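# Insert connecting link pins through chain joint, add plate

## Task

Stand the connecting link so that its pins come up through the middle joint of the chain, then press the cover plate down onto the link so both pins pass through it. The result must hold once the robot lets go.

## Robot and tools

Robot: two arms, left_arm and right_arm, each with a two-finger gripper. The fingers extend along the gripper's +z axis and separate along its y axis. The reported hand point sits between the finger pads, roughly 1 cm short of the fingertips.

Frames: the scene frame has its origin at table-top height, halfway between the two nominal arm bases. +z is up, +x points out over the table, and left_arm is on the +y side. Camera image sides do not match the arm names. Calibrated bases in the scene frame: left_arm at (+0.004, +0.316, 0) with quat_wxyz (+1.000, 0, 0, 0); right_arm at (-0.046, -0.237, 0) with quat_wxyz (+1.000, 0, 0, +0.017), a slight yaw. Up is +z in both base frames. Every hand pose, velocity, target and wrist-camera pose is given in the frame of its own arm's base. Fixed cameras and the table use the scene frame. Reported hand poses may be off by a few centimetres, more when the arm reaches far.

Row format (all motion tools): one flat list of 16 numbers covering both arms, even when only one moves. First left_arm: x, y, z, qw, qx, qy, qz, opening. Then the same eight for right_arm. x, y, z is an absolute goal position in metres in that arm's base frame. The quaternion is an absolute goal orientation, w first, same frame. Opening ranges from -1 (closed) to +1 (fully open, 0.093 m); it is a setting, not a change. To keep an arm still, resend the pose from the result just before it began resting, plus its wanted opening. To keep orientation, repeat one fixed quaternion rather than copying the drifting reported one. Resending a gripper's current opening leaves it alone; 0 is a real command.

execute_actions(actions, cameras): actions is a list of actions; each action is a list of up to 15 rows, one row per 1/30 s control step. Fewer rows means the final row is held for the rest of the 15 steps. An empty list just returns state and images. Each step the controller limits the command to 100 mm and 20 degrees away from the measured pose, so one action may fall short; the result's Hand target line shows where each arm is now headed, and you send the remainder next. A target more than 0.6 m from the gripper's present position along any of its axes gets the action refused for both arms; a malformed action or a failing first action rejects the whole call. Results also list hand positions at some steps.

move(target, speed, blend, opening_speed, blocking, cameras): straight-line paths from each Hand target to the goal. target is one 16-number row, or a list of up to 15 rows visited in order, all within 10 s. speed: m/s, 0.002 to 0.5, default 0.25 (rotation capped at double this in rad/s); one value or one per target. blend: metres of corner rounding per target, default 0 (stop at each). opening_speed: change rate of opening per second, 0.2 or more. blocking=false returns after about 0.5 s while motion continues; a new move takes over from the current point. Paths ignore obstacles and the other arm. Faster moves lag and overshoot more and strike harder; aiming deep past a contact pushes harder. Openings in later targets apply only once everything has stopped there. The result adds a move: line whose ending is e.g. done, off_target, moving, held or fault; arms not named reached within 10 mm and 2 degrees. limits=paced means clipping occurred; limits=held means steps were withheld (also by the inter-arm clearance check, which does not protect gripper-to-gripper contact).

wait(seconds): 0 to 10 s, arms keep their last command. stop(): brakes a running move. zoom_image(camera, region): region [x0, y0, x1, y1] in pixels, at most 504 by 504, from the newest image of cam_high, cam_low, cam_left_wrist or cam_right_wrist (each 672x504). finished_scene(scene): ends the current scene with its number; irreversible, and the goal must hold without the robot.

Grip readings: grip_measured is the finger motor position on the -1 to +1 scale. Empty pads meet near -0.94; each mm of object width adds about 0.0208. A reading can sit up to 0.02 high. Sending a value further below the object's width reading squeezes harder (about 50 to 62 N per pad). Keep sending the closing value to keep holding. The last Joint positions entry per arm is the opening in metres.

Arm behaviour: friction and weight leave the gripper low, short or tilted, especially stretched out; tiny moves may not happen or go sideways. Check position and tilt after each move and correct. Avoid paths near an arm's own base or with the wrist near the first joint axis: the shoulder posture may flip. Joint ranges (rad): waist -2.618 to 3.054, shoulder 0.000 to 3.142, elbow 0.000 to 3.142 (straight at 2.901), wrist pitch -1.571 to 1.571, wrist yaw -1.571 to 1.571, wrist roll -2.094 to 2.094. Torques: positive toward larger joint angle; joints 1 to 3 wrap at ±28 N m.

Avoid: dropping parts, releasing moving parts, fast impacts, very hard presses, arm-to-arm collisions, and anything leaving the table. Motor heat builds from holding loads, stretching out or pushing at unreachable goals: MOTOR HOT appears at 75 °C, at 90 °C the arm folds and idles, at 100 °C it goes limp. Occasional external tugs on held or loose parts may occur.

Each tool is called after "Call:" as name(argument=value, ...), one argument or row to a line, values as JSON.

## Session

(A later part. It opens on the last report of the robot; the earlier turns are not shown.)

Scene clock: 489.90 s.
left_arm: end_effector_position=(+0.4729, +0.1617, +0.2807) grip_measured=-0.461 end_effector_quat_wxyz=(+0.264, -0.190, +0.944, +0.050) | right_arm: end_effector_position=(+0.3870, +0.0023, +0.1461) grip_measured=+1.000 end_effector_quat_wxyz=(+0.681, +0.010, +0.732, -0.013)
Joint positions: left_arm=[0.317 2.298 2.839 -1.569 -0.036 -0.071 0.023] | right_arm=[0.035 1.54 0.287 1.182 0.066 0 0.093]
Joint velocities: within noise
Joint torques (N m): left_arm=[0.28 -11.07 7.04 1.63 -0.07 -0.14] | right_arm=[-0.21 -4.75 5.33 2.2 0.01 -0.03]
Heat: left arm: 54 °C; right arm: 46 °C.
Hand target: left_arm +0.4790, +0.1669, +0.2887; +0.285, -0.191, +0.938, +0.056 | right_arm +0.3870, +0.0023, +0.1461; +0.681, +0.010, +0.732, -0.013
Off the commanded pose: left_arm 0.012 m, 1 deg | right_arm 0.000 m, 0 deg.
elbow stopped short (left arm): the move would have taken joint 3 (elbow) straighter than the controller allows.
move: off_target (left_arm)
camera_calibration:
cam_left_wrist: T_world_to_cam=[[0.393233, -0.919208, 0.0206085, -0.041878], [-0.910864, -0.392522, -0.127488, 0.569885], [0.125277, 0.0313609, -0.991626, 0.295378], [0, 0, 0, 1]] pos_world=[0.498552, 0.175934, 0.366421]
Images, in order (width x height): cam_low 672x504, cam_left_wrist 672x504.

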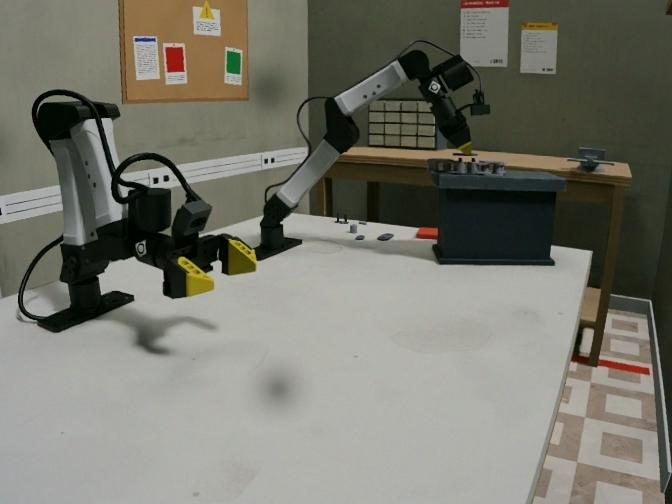

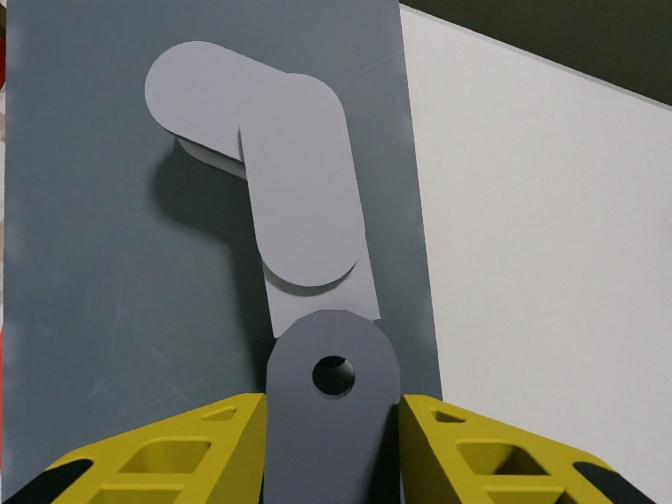

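Call:
move(
  target=[
    [0.4850,0.1692,0.2835,0.2537,-0.1930,0.9463,0.0520,-0.55,0.387,0.0023,0.1461,0.681,0.010,0.732,-0.013,1],
  ],
  speed=0.04,
  cameras=["cam_left_wrist","cam_low"],
)

Call:
zoom_image(
  camera="cam_left_wrist",
  region=[300, 342, 366, 408],
)

Call:
zoom_image(
  camera="cam_low",
  region=[430, 140, 500, 190],
)

Scene clock: 507.53 s.
left_arm: end_effector_position=(+0.4773, +0.1631, +0.2772) grip_measured=-0.461 end_effector_quat_wxyz=(+0.265, -0.190, +0.944, +0.050) | right_arm: end_effector_position=(+0.3870, +0.0023, +0.1461) grip_measured=+1.000 end_effector_quat_wxyz=(+0.681, +0.010, +0.732, -0.013)
Joint positions: left_arm=[0.317 2.309 2.839 -1.556 -0.036 -0.071 0.023] | right_arm=[0.035 1.54 0.287 1.182 0.066 0 0.093]
Joint velocities: within noise
Joint torques (N m): left_arm=[0.35 -10.73 7.08 1.62 -0.07 -0.13] | right_arm=[-0.39 -4.6 5.48 2.17 0.04 0.05]
Heat: left arm: 55 °C; right arm: 46 °C.
Hand target: left_arm +0.4840, +0.1689, +0.2831; +0.284, -0.191, +0.938, +0.056 | right_arm +0.3870, +0.0023, +0.1461; +0.681, +0.010, +0.732, -0.013
Off the commanded pose: left_arm 0.012 m, 1 deg | right_arm 0.000 m, 0 deg.
elbow stopped short (left arm): the move would have taken joint 3 (elbow) straighter than the controller allows.
move: off_target (left_arm)
camera_calibration:
cam_left_wrist: T_world_to_cam=[[0.393173, -0.919228, 0.0208736, -0.0422498], [-0.91049, -0.392399, -0.130502, 0.574644], [0.128152, 0.0323047, -0.991228, 0.289748], [0, 0, 0, 1]] pos_world=[0.502687, 0.177292, 0.363081]
Images, in order (width x height): cam_low 672x504, cam_left_wrist 672x504.

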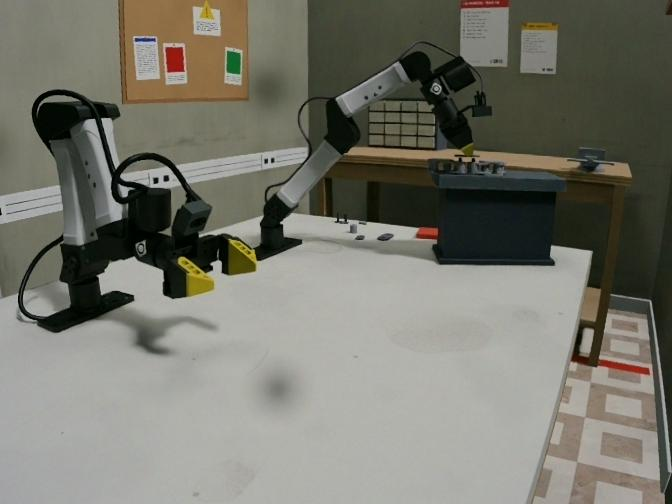

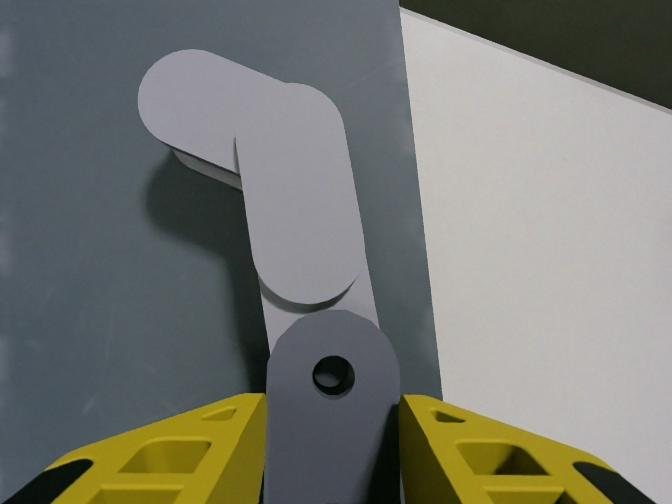

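Scaled by 7.636 from the camera's 672x504 image, which has a finer 960x720 frame.

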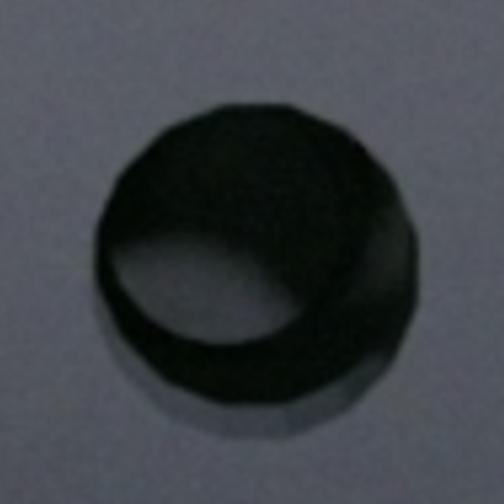

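Scaled by 7.200 from the camera's 672x504 image, which has a finer 960x720 frame.

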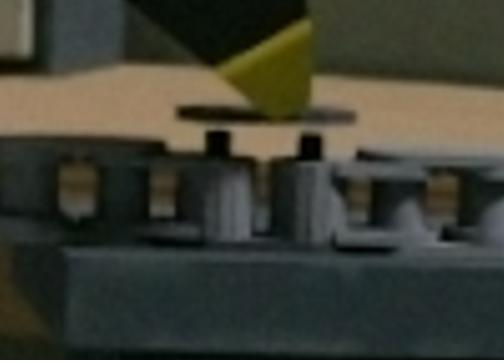

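Call:
move(
  target=[
    [0.4842,0.1714,0.2815,0.2537,-0.1930,0.9463,0.0520,-0.55,0.387,0.0023,0.1461,0.681,0.010,0.732,-0.013,1],
  ],
  speed=0.04,
  cameras=["cam_left_wrist","cam_low"],
)

Call:
zoom_image(
  camera="cam_left_wrist",
  region=[300, 342, 366, 408],
)

Call:
zoom_image(
  camera="cam_low",
  region=[430, 140, 500, 190],
)

Scene clock: 525.93 s.
left_arm: end_effector_position=(+0.4775, +0.1632, +0.2774) grip_measured=-0.461 end_effector_quat_wxyz=(+0.266, -0.190, +0.944, +0.051) | right_arm: end_effector_position=(+0.3870, +0.0023, +0.1461) grip_measured=+1.000 end_effector_quat_wxyz=(+0.681, +0.010, +0.732, -0.013)
Joint positions: left_arm=[0.317 2.309 2.839 -1.554 -0.036 -0.07 0.023] | right_arm=[0.035 1.54 0.287 1.182 0.066 0 0.093]
Joint velocities: within noise
Joint torques (N m): left_arm=[0.91 -10.41 7.08 1.57 -0.04 -0.08] | right_arm=[-0.23 -4.89 5.55 2.21 0.01 -0.01]
Heat: left arm: 54 °C; right arm: 46 °C.
Hand target: left_arm +0.4833, +0.1711, +0.2810; +0.281, -0.191, +0.939, +0.056 | right_arm +0.3870, +0.0023, +0.1461; +0.681, +0.010, +0.732, -0.013
Off the commanded pose: left_arm 0.011 m, 1 deg | right_arm 0.000 m, 0 deg.
elbow stopped short (left arm): the move would have taken joint 3 (elbow) straighter than the controller allows.
move: off_target (left_arm)
camera_calibration:
cam_left_wrist: T_world_to_cam=[[0.392852, -0.919367, 0.0207744, -0.0420701], [-0.910485, -0.392032, -0.131636, 0.575149], [0.129166, 0.0327987, -0.99108, 0.289254], [0, 0, 0, 1]] pos_world=[0.50283, 0.177312, 0.363258]
Images, in order (width x height): cam_low 672x504, cam_left_wrist 672x504.

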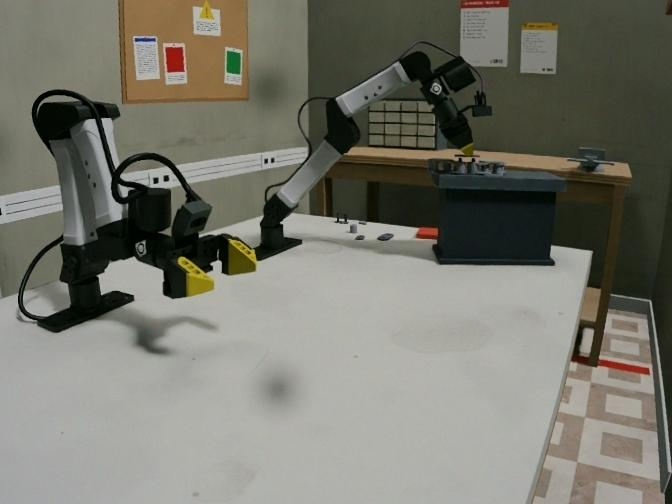

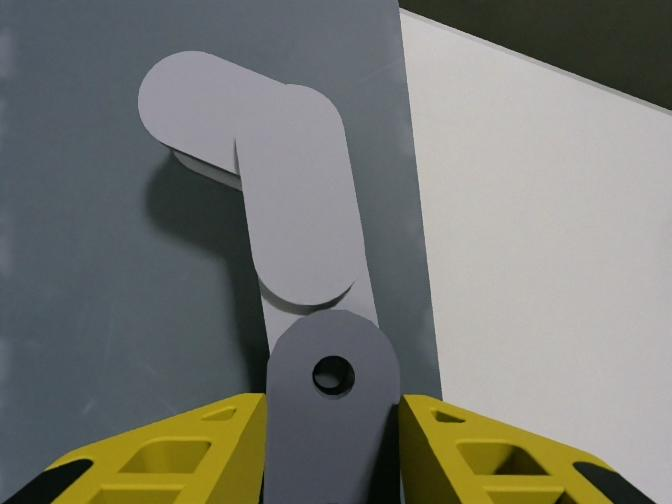

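Scaled by 7.636 from the camera's 672x504 image, which has a finer 960x720 frame.

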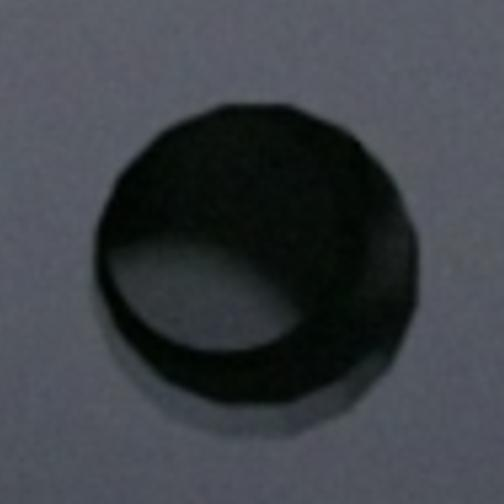

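Scaled by 7.200 from the camera's 672x504 image, which has a finer 960x720 frame.

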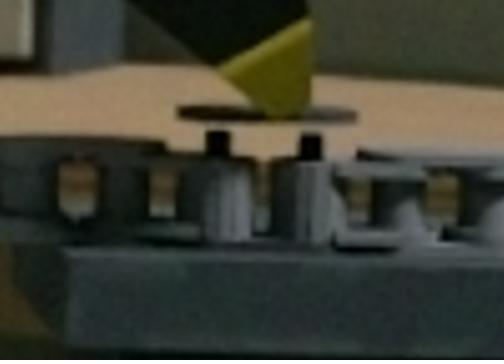

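Call:
move(
  target=[
    [0.4840,0.1722,0.2780,0.2537,-0.1930,0.9463,0.0520,-0.55,0.387,0.0023,0.1461,0.681,0.010,0.732,-0.013,1],
  ],
  speed=0.04,
  cameras=["cam_left_wrist","cam_low"],
)

Call:
zoom_image(
  camera="cam_left_wrist",
  region=[300, 342, 366, 408],
)

Call:
zoom_image(
  camera="cam_low",
  region=[430, 140, 500, 190],
)

Scene clock: 534.50 s.
left_arm: end_effector_position=(+0.4779, +0.1658, +0.2739) grip_measured=-0.461 end_effector_quat_wxyz=(+0.262, -0.192, +0.944, +0.051) | right_arm: end_effector_position=(+0.3870, +0.0023, +0.1461) grip_measured=+1.000 end_effector_quat_wxyz=(+0.681, +0.010, +0.732, -0.013)
Joint positions: left_arm=[0.322 2.316 2.839 -1.554 -0.036 -0.07 0.023] | right_arm=[0.035 1.54 0.287 1.182 0.066 0 0.093]
Joint velocities: within noise
Joint torques (N m): left_arm=[0.65 -10.63 7.09 1.52 -0.03 -0.07] | right_arm=[-0.28 -4.77 5.27 2.2 0.02 0]
Heat: left arm: 53 °C; right arm: 46 °C.
Hand target: left_arm +0.4831, +0.1720, +0.2776; +0.277, -0.191, +0.940, +0.055 | right_arm +0.3870, +0.0023, +0.1461; +0.681, +0.010, +0.732, -0.013
Off the commanded pose: left_arm 0.010 m, 1 deg | right_arm 0.000 m, 0 deg.
elbow stopped short (left arm): the move would have taken joint 3 (elbow) straighter than the controller allows.
move: done
camera_calibration:
cam_left_wrist: T_world_to_cam=[[0.396899, -0.917646, 0.019951, -0.0417832], [-0.909701, -0.396169, -0.12448, 0.574369], [0.122132, 0.0312564, -0.992022, 0.289512], [0, 0, 0, 1]] pos_world=[0.503729, 0.180156, 0.359533]
Images, in order (width x height): cam_low 672x504, cam_left_wrist 672x504.

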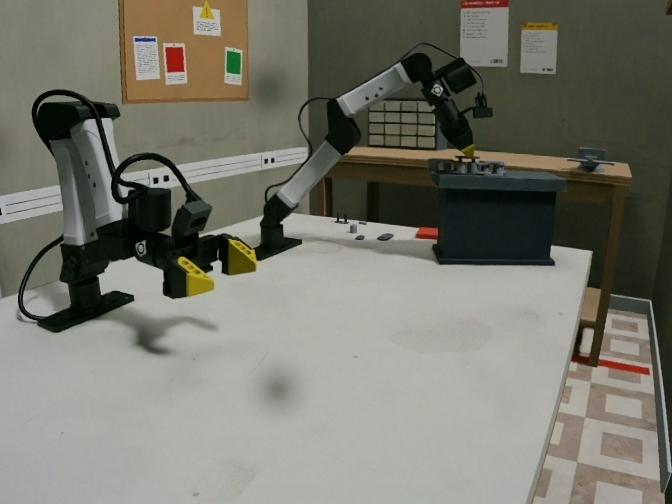

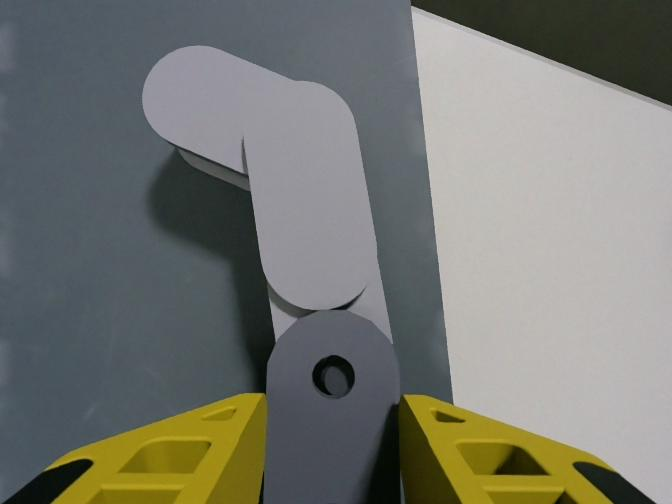

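Scaled by 7.636 from the camera's 672x504 image, which has a finer 960x720 frame.

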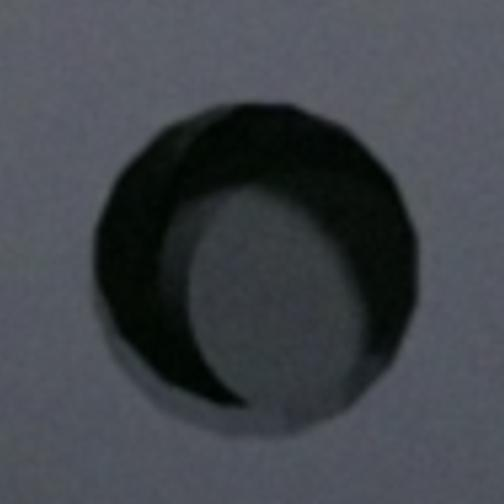

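Scaled by 7.200 from the camera's 672x504 image, which has a finer 960x720 frame.

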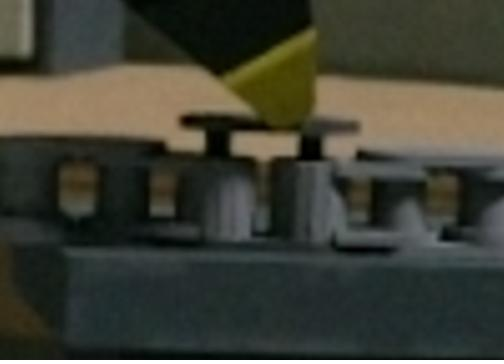

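Call:
move(
  target=[
    [0.4610,0.1657,0.298,0.2537,-0.1930,0.9463,0.0520,-0.55,0.387,0.0023,0.1461,0.681,0.010,0.732,-0.013,1],
    [0.4770,0.1720,0.288,0.2537,-0.1930,0.9463,0.0520,-0.55,0.387,0.0023,0.1461,0.681,0.010,0.732,-0.013,1],
    [0.4850,0.1644,0.2790,0.2537,-0.1930,0.9463,0.0520,-0.55,0.387,0.0023,0.1461,0.681,0.010,0.732,-0.013,1],
  ],
  speed=0.05,
  cameras=["cam_left_wrist","cam_low"],
)

Call:
zoom_image(
  camera="cam_left_wrist",
  region=[300, 342, 366, 408],
)

Call:
zoom_image(
  camera="cam_low",
  region=[430, 140, 500, 190],
)

Scene clock: 561.40 s.
left_arm: end_effector_position=(+0.4756, +0.1632, +0.2748) grip_measured=-0.461 end_effector_quat_wxyz=(+0.259, -0.190, +0.946, +0.050) | right_arm: end_effector_position=(+0.3870, +0.0023, +0.1461) grip_measured=+1.000 end_effector_quat_wxyz=(+0.681, +0.010, +0.732, -0.013)
Joint positions: left_arm=[0.318 2.311 2.837 -1.564 -0.036 -0.069 0.023] | right_arm=[0.035 1.54 0.287 1.182 0.066 0 0.093]
Joint velocities: within noise
Joint torques (N m): left_arm=[-0.85 -10.29 7.23 1.56 -0.11 -0.27] | right_arm=[-0.35 -4.83 5.29 2.2 -0.04 0.02]
Heat: left arm: 54 °C; right arm: 46 °C.
Hand target: left_arm +0.4842, +0.1641, +0.2786; +0.276, -0.191, +0.940, +0.055 | right_arm +0.3870, +0.0023, +0.1461; +0.681, +0.010, +0.732, -0.013
Off the commanded pose: left_arm 0.010 m, 1 deg | right_arm 0.000 m, 0 deg.
elbow stopped short (left arm): the move would have taken joint 3 (elbow) straighter than the controller allows.
move: done
camera_calibration:
cam_left_wrist: T_world_to_cam=[[0.392959, -0.919363, 0.0188416, -0.0408012], [-0.912173, -0.392313, -0.118455, 0.570231], [0.116295, 0.0293613, -0.992781, 0.294125], [0, 0, 0, 1]] pos_world=[0.501977, 0.177562, 0.360317]
Images, in order (width x height): cam_low 672x504, cam_left_wrist 672x504.

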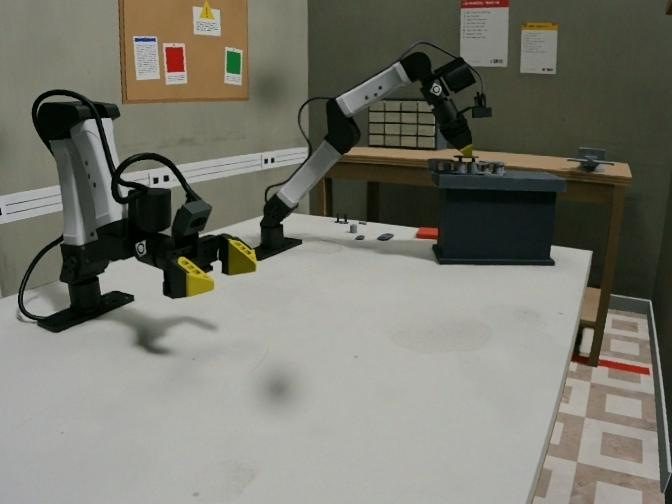

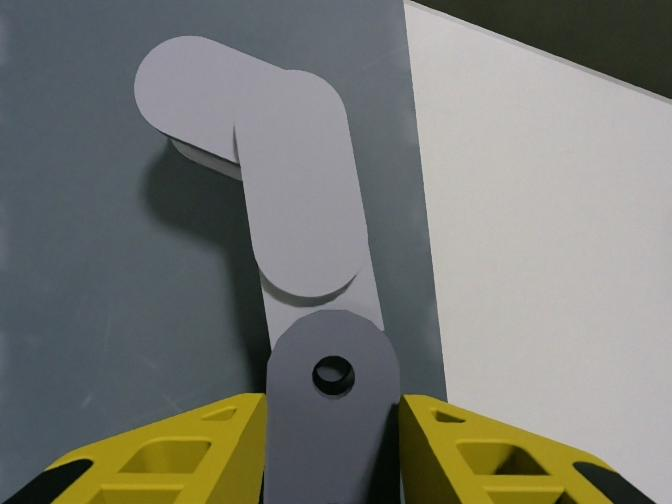

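Scaled by 7.636 from the camera's 672x504 image, which has a finer 960x720 frame.

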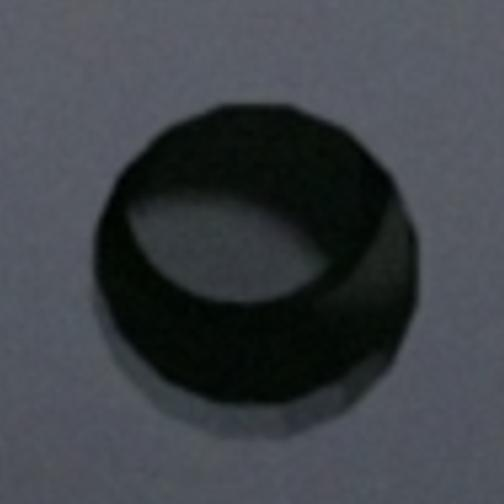

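Scaled by 7.200 from the camera's 672x504 image, which has a finer 960x720 frame.

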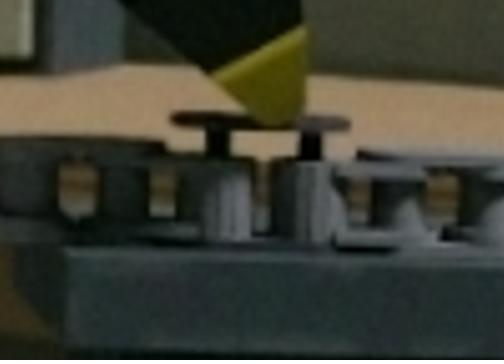

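Call:
move(
  target=[
    [0.4872,0.1653,0.2770,0.2537,-0.1930,0.9463,0.0520,-0.55,0.387,0.0023,0.1461,0.681,0.010,0.732,-0.013,1],
  ],
  speed=0.03,
  cameras=["cam_left_wrist","cam_low"],
)

Call:
zoom_image(
  camera="cam_left_wrist",
  region=[300, 342, 366, 408],
)

Call:
zoom_image(
  camera="cam_low",
  region=[430, 140, 500, 190],
)

Scene clock: 574.33 s.
left_arm: end_effector_position=(+0.4774, +0.1638, +0.2718) grip_measured=-0.461 end_effector_quat_wxyz=(+0.257, -0.190, +0.946, +0.050) | right_arm: end_effector_position=(+0.3870, +0.0023, +0.1461) grip_measured=+1.000 end_effector_quat_wxyz=(+0.681, +0.010, +0.732, -0.013)
Joint positions: left_arm=[0.318 2.318 2.838 -1.561 -0.036 -0.069 0.023] | right_arm=[0.035 1.54 0.287 1.182 0.066 0 0.093]
Joint velocities: within noise
Joint torques (N m): left_arm=[-0.79 -10.55 7.15 1.59 -0.12 -0.26] | right_arm=[-0.2 -4.59 5.45 2.22 0.05 -0.01]
Heat: left arm: 54 °C; right arm: 46 °C.
Hand target: left_arm +0.4863, +0.1650, +0.2765; +0.276, -0.191, +0.940, +0.055 | right_arm +0.3870, +0.0023, +0.1461; +0.681, +0.010, +0.732, -0.013
Off the commanded pose: left_arm 0.011 m, 1 deg | right_arm 0.000 m, 0 deg.
elbow stopped short (left arm): the move would have taken joint 3 (elbow) straighter than the controller allows.
move: off_target (left_arm)
camera_calibration:
cam_left_wrist: T_world_to_cam=[[0.393321, -0.91921, 0.0187412, -0.0410823], [-0.912416, -0.392759, -0.115056, 0.571077], [0.113121, 0.028154, -0.993182, 0.292698], [0, 0, 0, 1]] pos_world=[0.504108, 0.178292, 0.357178]
Images, in order (width x height): cam_low 672x504, cam_left_wrist 672x504.

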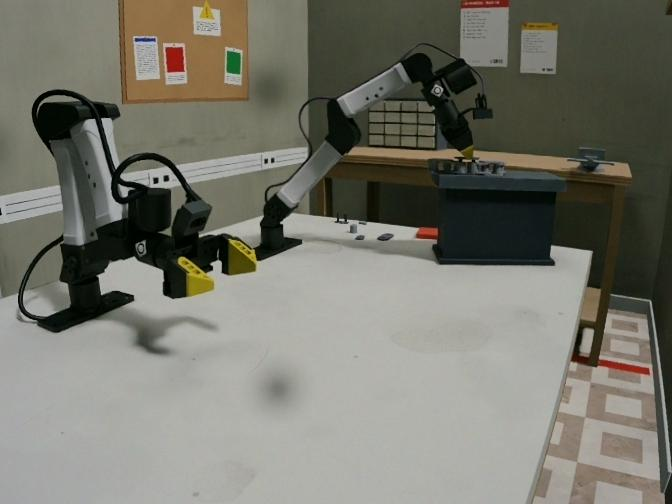

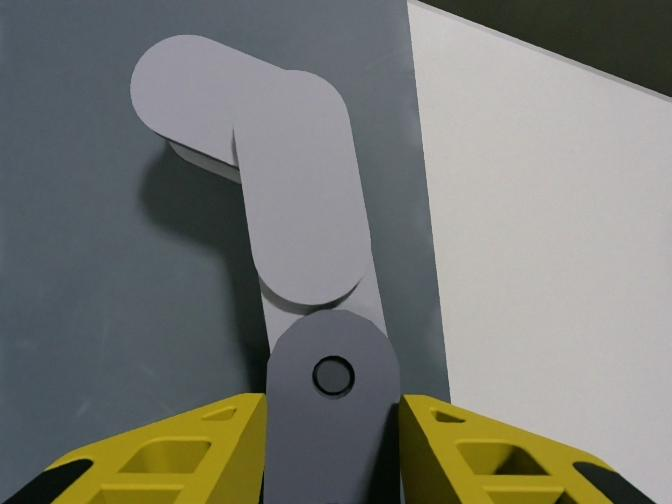

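Scaled by 7.636 from the camera's 672x504 image, which has a finer 960x720 frame.

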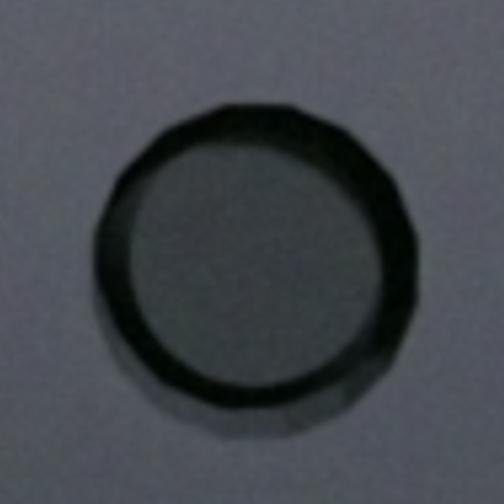

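Scaled by 7.200 from the camera's 672x504 image, which has a finer 960x720 frame.

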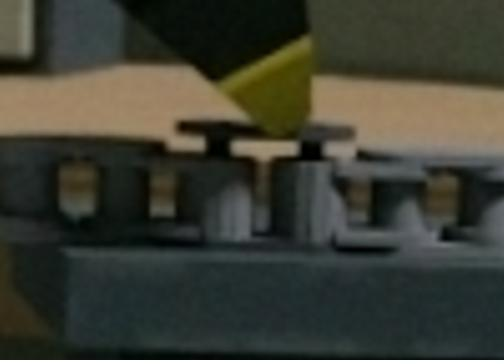

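Call:
move(
  target=[
    [0.4868,0.1652,0.2725,0.2537,-0.1930,0.9463,0.0520,-0.55,0.387,0.0023,0.1461,0.681,0.010,0.732,-0.013,1],
  ],
  speed=0.03,
  cameras=["cam_left_wrist","cam_low"],
)

Call:
zoom_image(
  camera="cam_left_wrist",
  region=[300, 342, 366, 408],
)

Call:
zoom_image(
  camera="cam_low",
  region=[430, 140, 500, 190],
)

Scene clock: 582.83 s.
left_arm: end_effector_position=(+0.4778, +0.1639, +0.2687) grip_measured=-0.461 end_effector_quat_wxyz=(+0.253, -0.191, +0.947, +0.049) | right_arm: end_effector_position=(+0.3870, +0.0023, +0.1461) grip_measured=+1.000 end_effector_quat_wxyz=(+0.681, +0.010, +0.732, -0.013)
Joint positions: left_arm=[0.318 2.324 2.838 -1.564 -0.036 -0.069 0.023] | right_arm=[0.035 1.54 0.287 1.182 0.066 0 0.093]
Joint velocities: within noise
Joint torques (N m): left_arm=[-0.8 -10.44 7.19 1.53 -0.11 -0.26] | right_arm=[-0.25 -4.68 5.42 2.13 0.06 0.02]
Heat: left arm: 52 °C; right arm: 46 °C.
Hand target: left_arm +0.4860, +0.1649, +0.2720; +0.269, -0.192, +0.942, +0.054 | right_arm +0.3870, +0.0023, +0.1461; +0.681, +0.010, +0.732, -0.013
Off the commanded pose: left_arm 0.010 m, 0 deg | right_arm 0.000 m, 0 deg.
elbow stopped short (left arm): the move would have taken joint 3 (elbow) straighter than the controller allows.
move: done
camera_calibration:
cam_left_wrist: T_world_to_cam=[[0.393467, -0.919162, 0.0180204, -0.0409374], [-0.9133, -0.393051, -0.106747, 0.569292], [0.105201, 0.0255435, -0.994123, 0.294045], [0, 0, 0, 1]] pos_world=[0.505108, 0.178622, 0.353825]
Images, in order (width x height): cam_low 672x504, cam_left_wrist 672x504.

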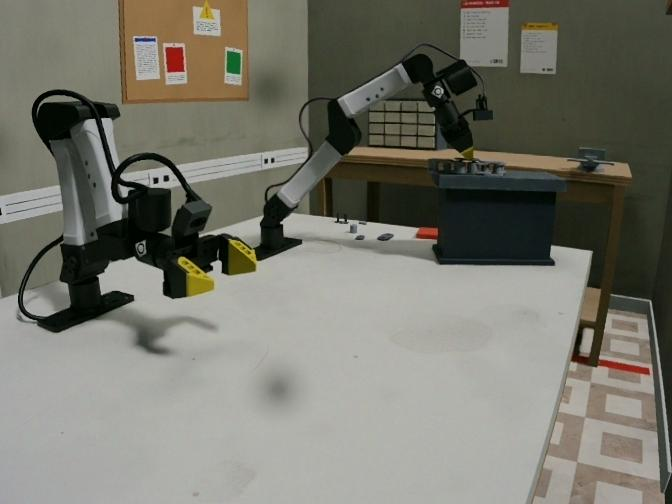

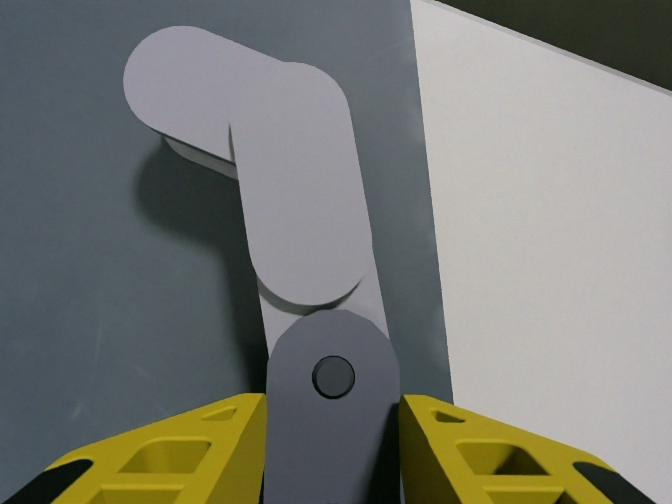

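Scaled by 7.636 from the camera's 672x504 image, which has a finer 960x720 frame.

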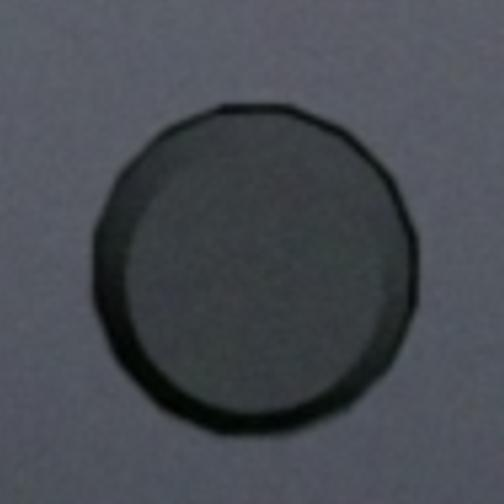

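Scaled by 7.200 from the camera's 672x504 image, which has a finer 960x720 frame.

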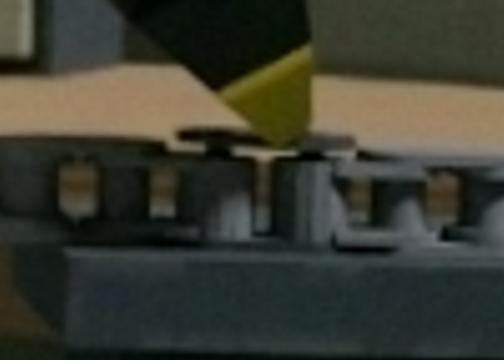

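Call:
move(
  target=[
    [0.4863,0.1650,0.2675,0.2500,-0.1930,0.9470,0.0510,-0.55,0.387,0.0023,0.1461,0.681,0.010,0.732,-0.013,1],
  ],
  speed=0.03,
  cameras=["cam_left_wrist","cam_low"],
)

Call:
zoom_image(
  camera="cam_low",
  region=[430, 140, 500, 190],
)

Scene clock: 588.90 s.
left_arm: end_effector_position=(+0.4779, +0.1639, +0.2646) grip_measured=-0.461 end_effector_quat_wxyz=(+0.248, -0.191, +0.949, +0.049) | right_arm: end_effector_position=(+0.3870, +0.0023, +0.1461) grip_measured=+1.000 end_effector_quat_wxyz=(+0.681, +0.010, +0.732, -0.013)
Joint positions: left_arm=[0.318 2.331 2.838 -1.568 -0.036 -0.069 0.023] | right_arm=[0.035 1.54 0.287 1.182 0.066 0 0.093]
Joint velocities: within noise
Joint torques (N m): left_arm=[-0.75 -10.45 7.19 1.47 -0.1 -0.26] | right_arm=[-0.17 -4.83 5.42 2.19 0.03 -0.01]
Heat: left arm: 51 °C; right arm: 46 °C.
Hand target: left_arm +0.4857, +0.1648, +0.2671; +0.262, -0.192, +0.944, +0.052 | right_arm +0.3870, +0.0023, +0.1461; +0.681, +0.010, +0.732, -0.013
Off the commanded pose: left_arm 0.009 m, 0 deg | right_arm 0.000 m, 0 deg.
elbow stopped short (left arm): the move would have taken joint 3 (elbow) straighter than the controller allows.
move: done
camera_calibration:
cam_left_wrist: T_world_to_cam=[[0.393664, -0.919097, 0.0170025, -0.0407119], [-0.914433, -0.393424, -0.0950273, 0.566503], [0.0940286, 0.0218612, -0.995329, 0.296253], [0, 0, 0, 1]] pos_world=[0.5062, 0.178982, 0.349394]
Images, in order (width x height): cam_low 672x504, cam_left_wrist 672x504.

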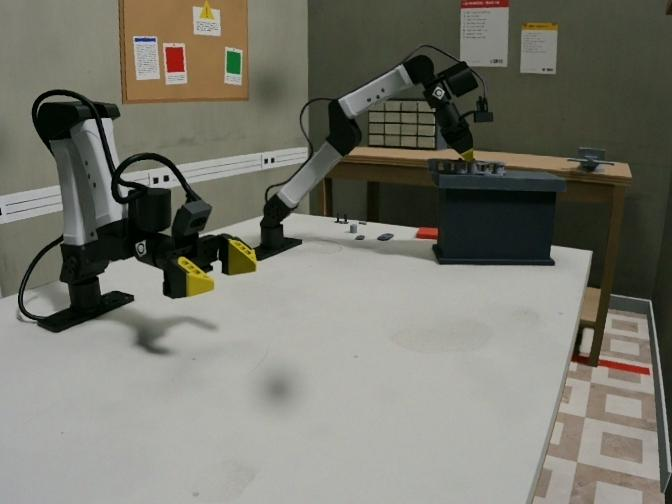

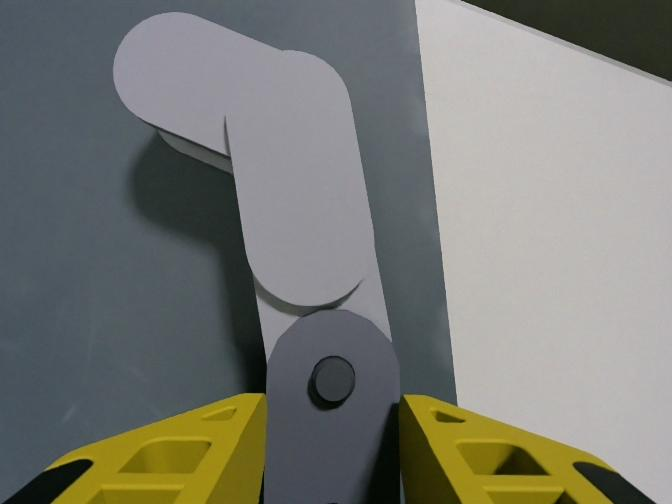

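Scaled by 7.200 from the camera's 672x504 image, which has a finer 960x720 frame.

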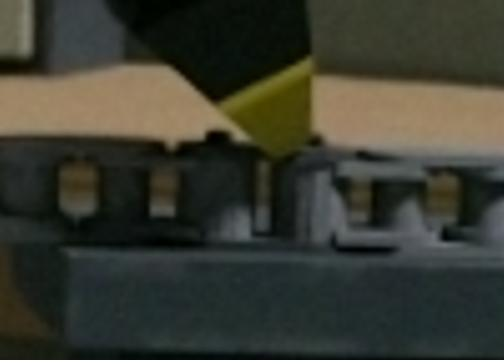

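Call:
move(
  target=[
    [0.4863,0.1650,0.2650,0.2480,-0.1930,0.9475,0.0500,-0.55,0.387,0.0023,0.1461,0.681,0.010,0.732,-0.013,1],
  ],
  speed=0.03,
  cameras=["cam_left_wrist","cam_low"],
)

Call:
move(
  target=[
    [0.4863,0.1650,0.2660,0.2480,-0.1930,0.9475,0.0500,-0.1,0.387,0.0023,0.1461,0.681,0.010,0.732,-0.013,1],
  ],
  speed=0.03,
  opening_speed=0.5,
  cameras=["cam_left_wrist","cam_low"],
)

Call:
zoom_image(
  camera="cam_low",
  region=[430, 140, 500, 190],
)

Scene clock: 599.63 s.
left_arm: end_effector_position=(+0.4779, +0.1639, +0.2646) grip_measured=-0.461 end_effector_quat_wxyz=(+0.248, -0.191, +0.949, +0.049) | right_arm: end_effector_position=(+0.3870, +0.0023, +0.1461) grip_measured=+1.000 end_effector_quat_wxyz=(+0.681, +0.010, +0.732, -0.013)
Joint positions: left_arm=[0.318 2.331 2.838 -1.568 -0.036 -0.069 0.023] | right_arm=[0.035 1.54 0.287 1.182 0.066 0 0.093]
Joint velocities: within noise
Joint torques (N m): left_arm=[-0.69 -10 7.19 1.44 -0.08 -0.26] | right_arm=[-0.29 -4.68 5.22 2.17 -0.01 -0.03]
Heat: left arm: 51 °C; right arm: 46 °C.
Hand target: left_arm +0.4857, +0.1648, +0.2645; +0.258, -0.192, +0.945, +0.051 | right_arm +0.3870, +0.0023, +0.1461; +0.681, +0.010, +0.732, -0.013
Off the commanded pose: left_arm 0.008 m, 0 deg | right_arm 0.000 m, 0 deg.
elbow stopped short (left arm): the move would have taken joint 3 (elbow) straighter than the controller allows.
move: done
camera_calibration:
cam_left_wrist: T_world_to_cam=[[0.393969, -0.918963, 0.0171889, -0.0409288], [-0.914295, -0.393745, -0.0950247, 0.566489], [0.0940923, 0.021721, -0.995326, 0.296244], [0, 0, 0, 1]] pos_world=[0.506189, 0.179006, 0.349394]
Images, in order (width x height): cam_low 672x504, cam_left_wrist 672x504.

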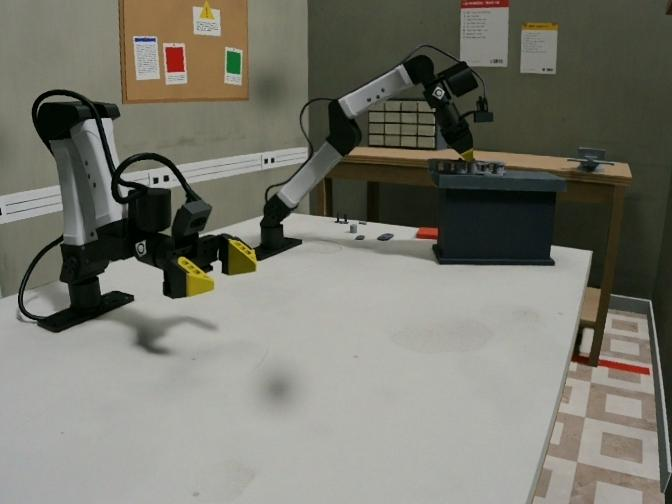

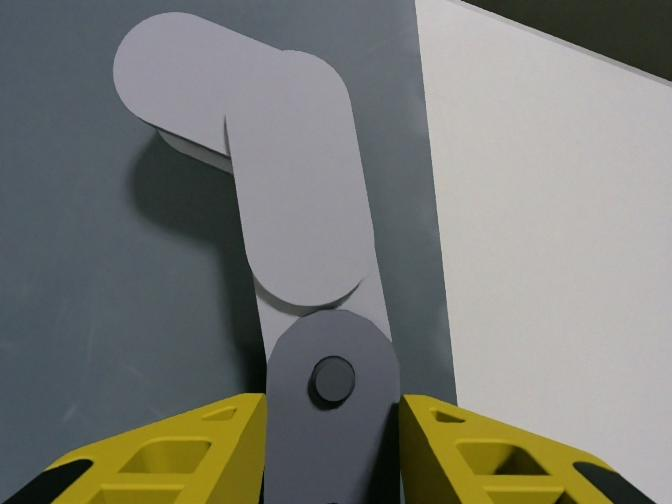

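Scene clock: 600.73 s.
left_arm: end_effector_position=(+0.4786, +0.1642, +0.2622) grip_measured=-0.102 end_effector_quat_wxyz=(+0.245, -0.191, +0.949, +0.048) | right_arm: end_effector_position=(+0.3870, +0.0023, +0.1461) grip_measured=+1.000 end_effector_quat_wxyz=(+0.681, +0.010, +0.732, -0.013)
Joint positions: left_arm=[0.318 2.336 2.838 -1.568 -0.036 -0.069 0.04] | right_arm=[0.035 1.54 0.287 1.182 0.066 0 0.093]
Joint velocities: within noise
Joint torques (N m): left_arm=[-0.68 -10.71 7.17 1.44 -0.08 -0.26] | right_arm=[-0.23 -4.59 5.39 2.24 -0.03 -0.02]
Heat: left arm: 51 °C; right arm: 46 °C.
Hand target: left_arm +0.4857, +0.1648, +0.2655; +0.260, -0.192, +0.945, +0.051 | right_arm +0.3870, +0.0023, +0.1461; +0.681, +0.010, +0.732, -0.013
Off the commanded pose: left_arm 0.009 m, 0 deg | right_arm 0.000 m, 0 deg.
elbow stopped short (left arm): the move would have taken joint 3 (elbow) straighter than the controller allows.
move: done
camera_calibration:
cam_left_wrist: T_world_to_cam=[[0.394049, -0.918937, 0.0167597, -0.0408817], [-0.914731, -0.393889, -0.0901061, 0.56594], [0.0894032, 0.0201756, -0.995791, 0.296396], [0, 0, 0, 1]] pos_world=[0.507294, 0.17937, 0.346828]
Images, in order (width x height): cam_low 672x504, cam_left_wrist 672x504.

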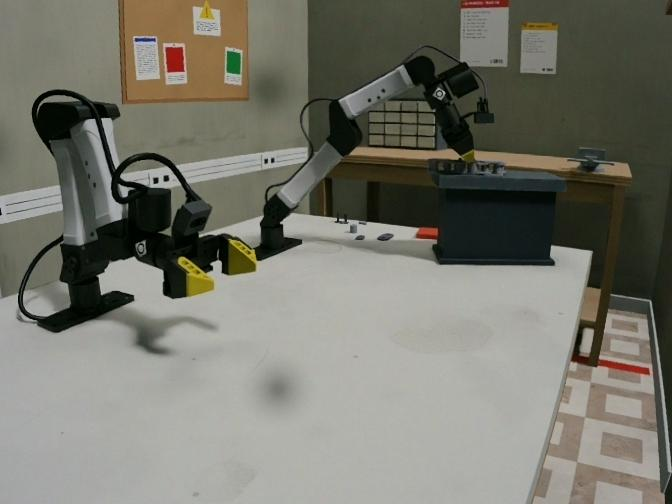

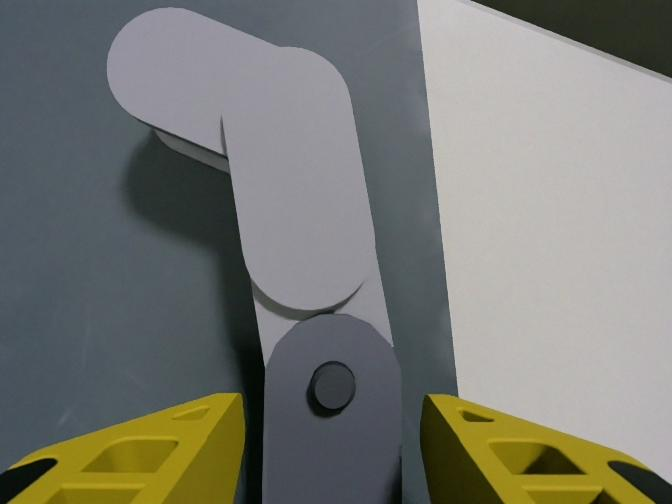

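Scaled by 7.200 from the camera's 672x504 image, which has a finer 960x720 frame.

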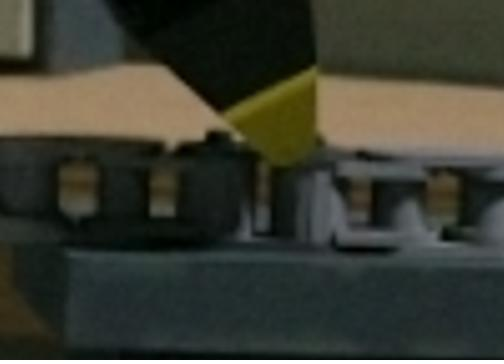

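Released; lift straight away and inspect.

Call:
move(
  target=[
    [0.4800,0.1630,0.285,0.2537,-0.1930,0.9463,0.0520,-0.1,0.387,0.0023,0.1461,0.681,0.010,0.732,-0.013,1],
    [0.4600,0.1560,0.310,0.2700,-0.1930,0.9420,0.0520,-0.1,0.387,0.0023,0.1461,0.681,0.010,0.732,-0.013,1],
  ],
  speed=0.06,
  cameras=["cam_left_wrist","cam_low","cam_high"],
)

Call:
zoom_image(
  camera="cam_low",
  region=[420, 140, 520, 190],
)

Scene clock: 608.73 s.
left_arm: end_effector_position=(+0.4674, +0.1605, +0.2916) grip_measured=-0.102 end_effector_quat_wxyz=(+0.272, -0.190, +0.942, +0.052) | right_arm: end_effector_position=(+0.3870, +0.0023, +0.1461) grip_measured=+1.000 end_effector_quat_wxyz=(+0.681, +0.010, +0.732, -0.013)
Joint positions: left_arm=[0.318 2.268 2.827 -1.569 -0.036 -0.069 0.04] | right_arm=[0.035 1.54 0.287 1.182 0.066 0 0.093]
Joint velocities: within noise
Joint torques (N m): left_arm=[-0.76 -15.97 4.08 1.35 -0.08 -0.27] | right_arm=[-0.31 -4.72 5.46 2.19 -0.03 -0.06]
Heat: left arm: 51 °C; right arm: 46 °C.
Hand target: left_arm +0.4601, +0.1561, +0.3094; +0.289, -0.191, +0.936, +0.054 | right_arm +0.3870, +0.0023, +0.1461; +0.681, +0.010, +0.732, -0.013
Off the commanded pose: left_arm 0.020 m, 0 deg | right_arm 0.000 m, 0 deg.
elbow stopped short (left arm): the move would have taken joint 3 (elbow) straighter than the controller allows.
joint sent to its limit (left arm) — joint 4 (wrist pitch), lower limit. The joint targets still meet the commanded pose.
move: off_target (left_arm)
camera_calibration:
cam_left_wrist: T_world_to_cam=[[0.393019, -0.919276, 0.0216191, -0.0412382], [-0.908401, -0.391802, -0.145943, 0.569918], [0.142632, 0.0377195, -0.989057, 0.297087], [0, 0, 0, 1]] pos_world=[0.491547, 0.17418, 0.377903]
Images, in order (width x height): cam_high 672x504, cam_low 672x504, cam_left_wrist 672x504.

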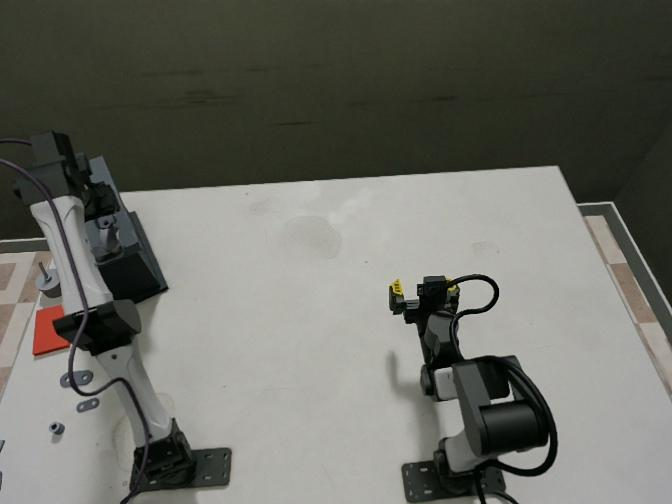

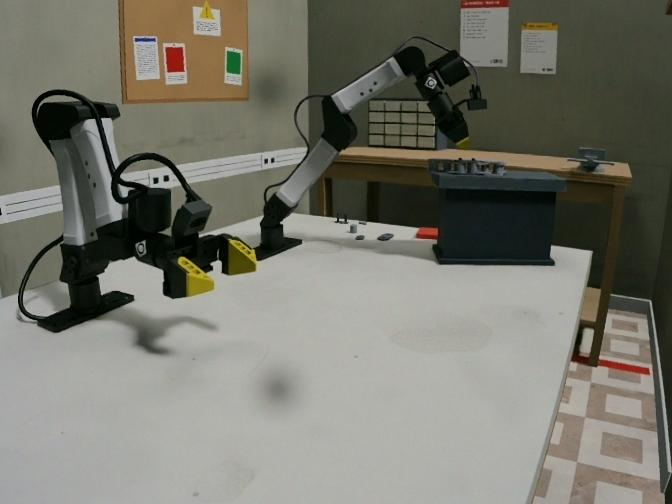

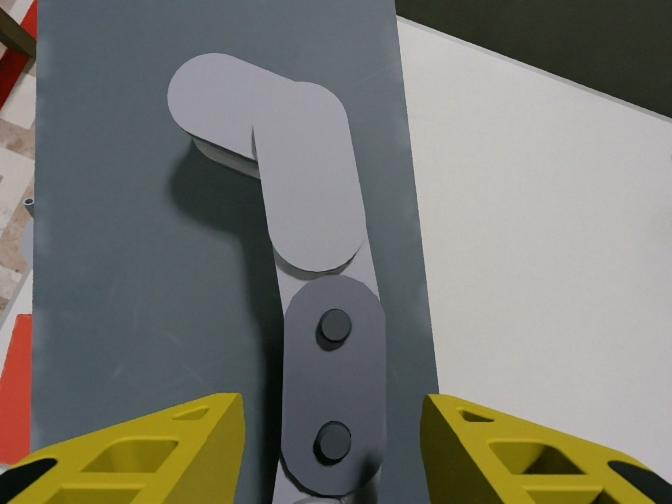

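Scaled by 5.040 from the camera's 672x504 image, which has a finer 960x720 frame.

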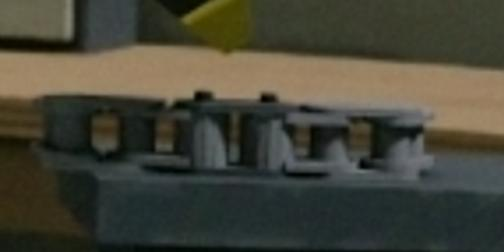

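Call:
move(
  target=[
    [0.35,0.10,0.33,0.3729,-0.2079,0.9002,0.0861,-0.1,0.387,0.0023,0.1461,0.681,0.010,0.732,-0.013,1],
  ],
  speed=0.2,
  cameras=["cam_left_wrist","cam_low"],
)

Call:
zoom_image(
  camera="cam_low",
  region=[420, 140, 520, 190],
)

Scene clock: 616.30 s.
left_arm: end_effector_position=(+0.3485, +0.0998, +0.3259) grip_measured=-0.102 end_effector_quat_wxyz=(+0.361, -0.204, +0.906, +0.082) | right_arm: end_effector_position=(+0.3870, +0.0023, +0.1461) grip_measured=+1.000 end_effector_quat_wxyz=(+0.681, +0.010, +0.732, -0.013)
Joint positions: left_arm=[0.202 1.424 1.716 -1.118 -0.165 -0.176 0.04] | right_arm=[0.035 1.54 0.287 1.182 0.066 0 0.093]
Joint velocities: within noise
Joint torques (N m): left_arm=[-0.98 -6.3 5.04 1.86 -0.27 -0.28] | right_arm=[-0.23 -4.56 5.33 2.23 -0.01 -0.01]
Heat: left arm: 52 °C; right arm: 46 °C.
Hand target: left_arm +0.3499, +0.0999, +0.3301; +0.373, -0.208, +0.900, +0.086 | right_arm +0.3870, +0.0023, +0.1461; +0.681, +0.010, +0.732, -0.013
Off the commanded pose: left_arm 0.004 m, 2 deg | right_arm 0.000 m, 0 deg.
move: done
camera_calibration:
cam_left_wrist: T_world_to_cam=[[0.432688, -0.901404, 0.0158822, -0.0647678], [-0.846589, -0.412307, -0.336586, 0.485715], [0.309948, 0.132191, -0.941519, 0.267037], [0, 0, 0, 1]] pos_world=[0.356458, 0.106582, 0.415934]
Images, in order (width x height): cam_low 672x504, cam_left_wrist 672x504.

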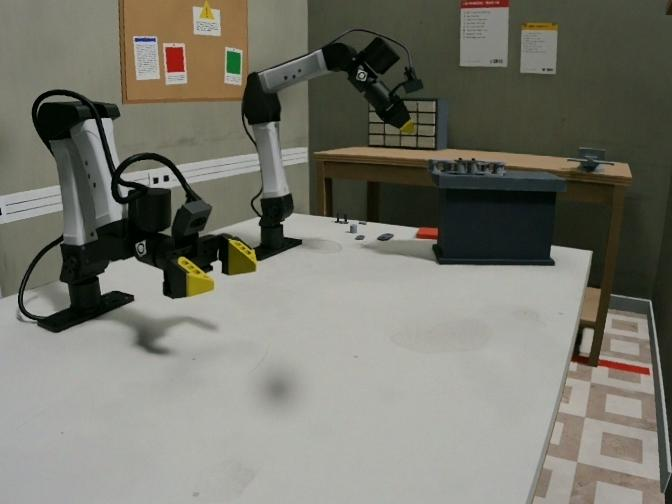

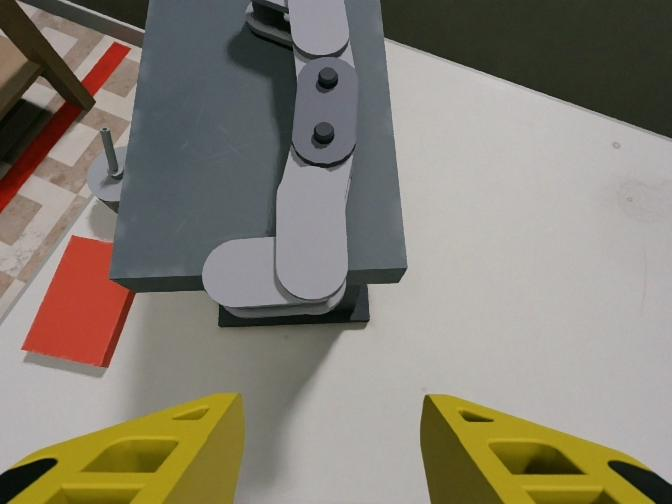

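Scaled by 5.040 from the camera's 672x504 image, which has a finer 960x720 frame.

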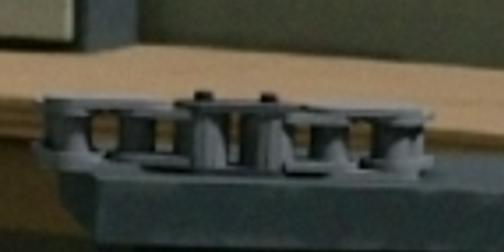

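Call:
finished_scene(
  scene=2,
)

The scene is finished: the task was done.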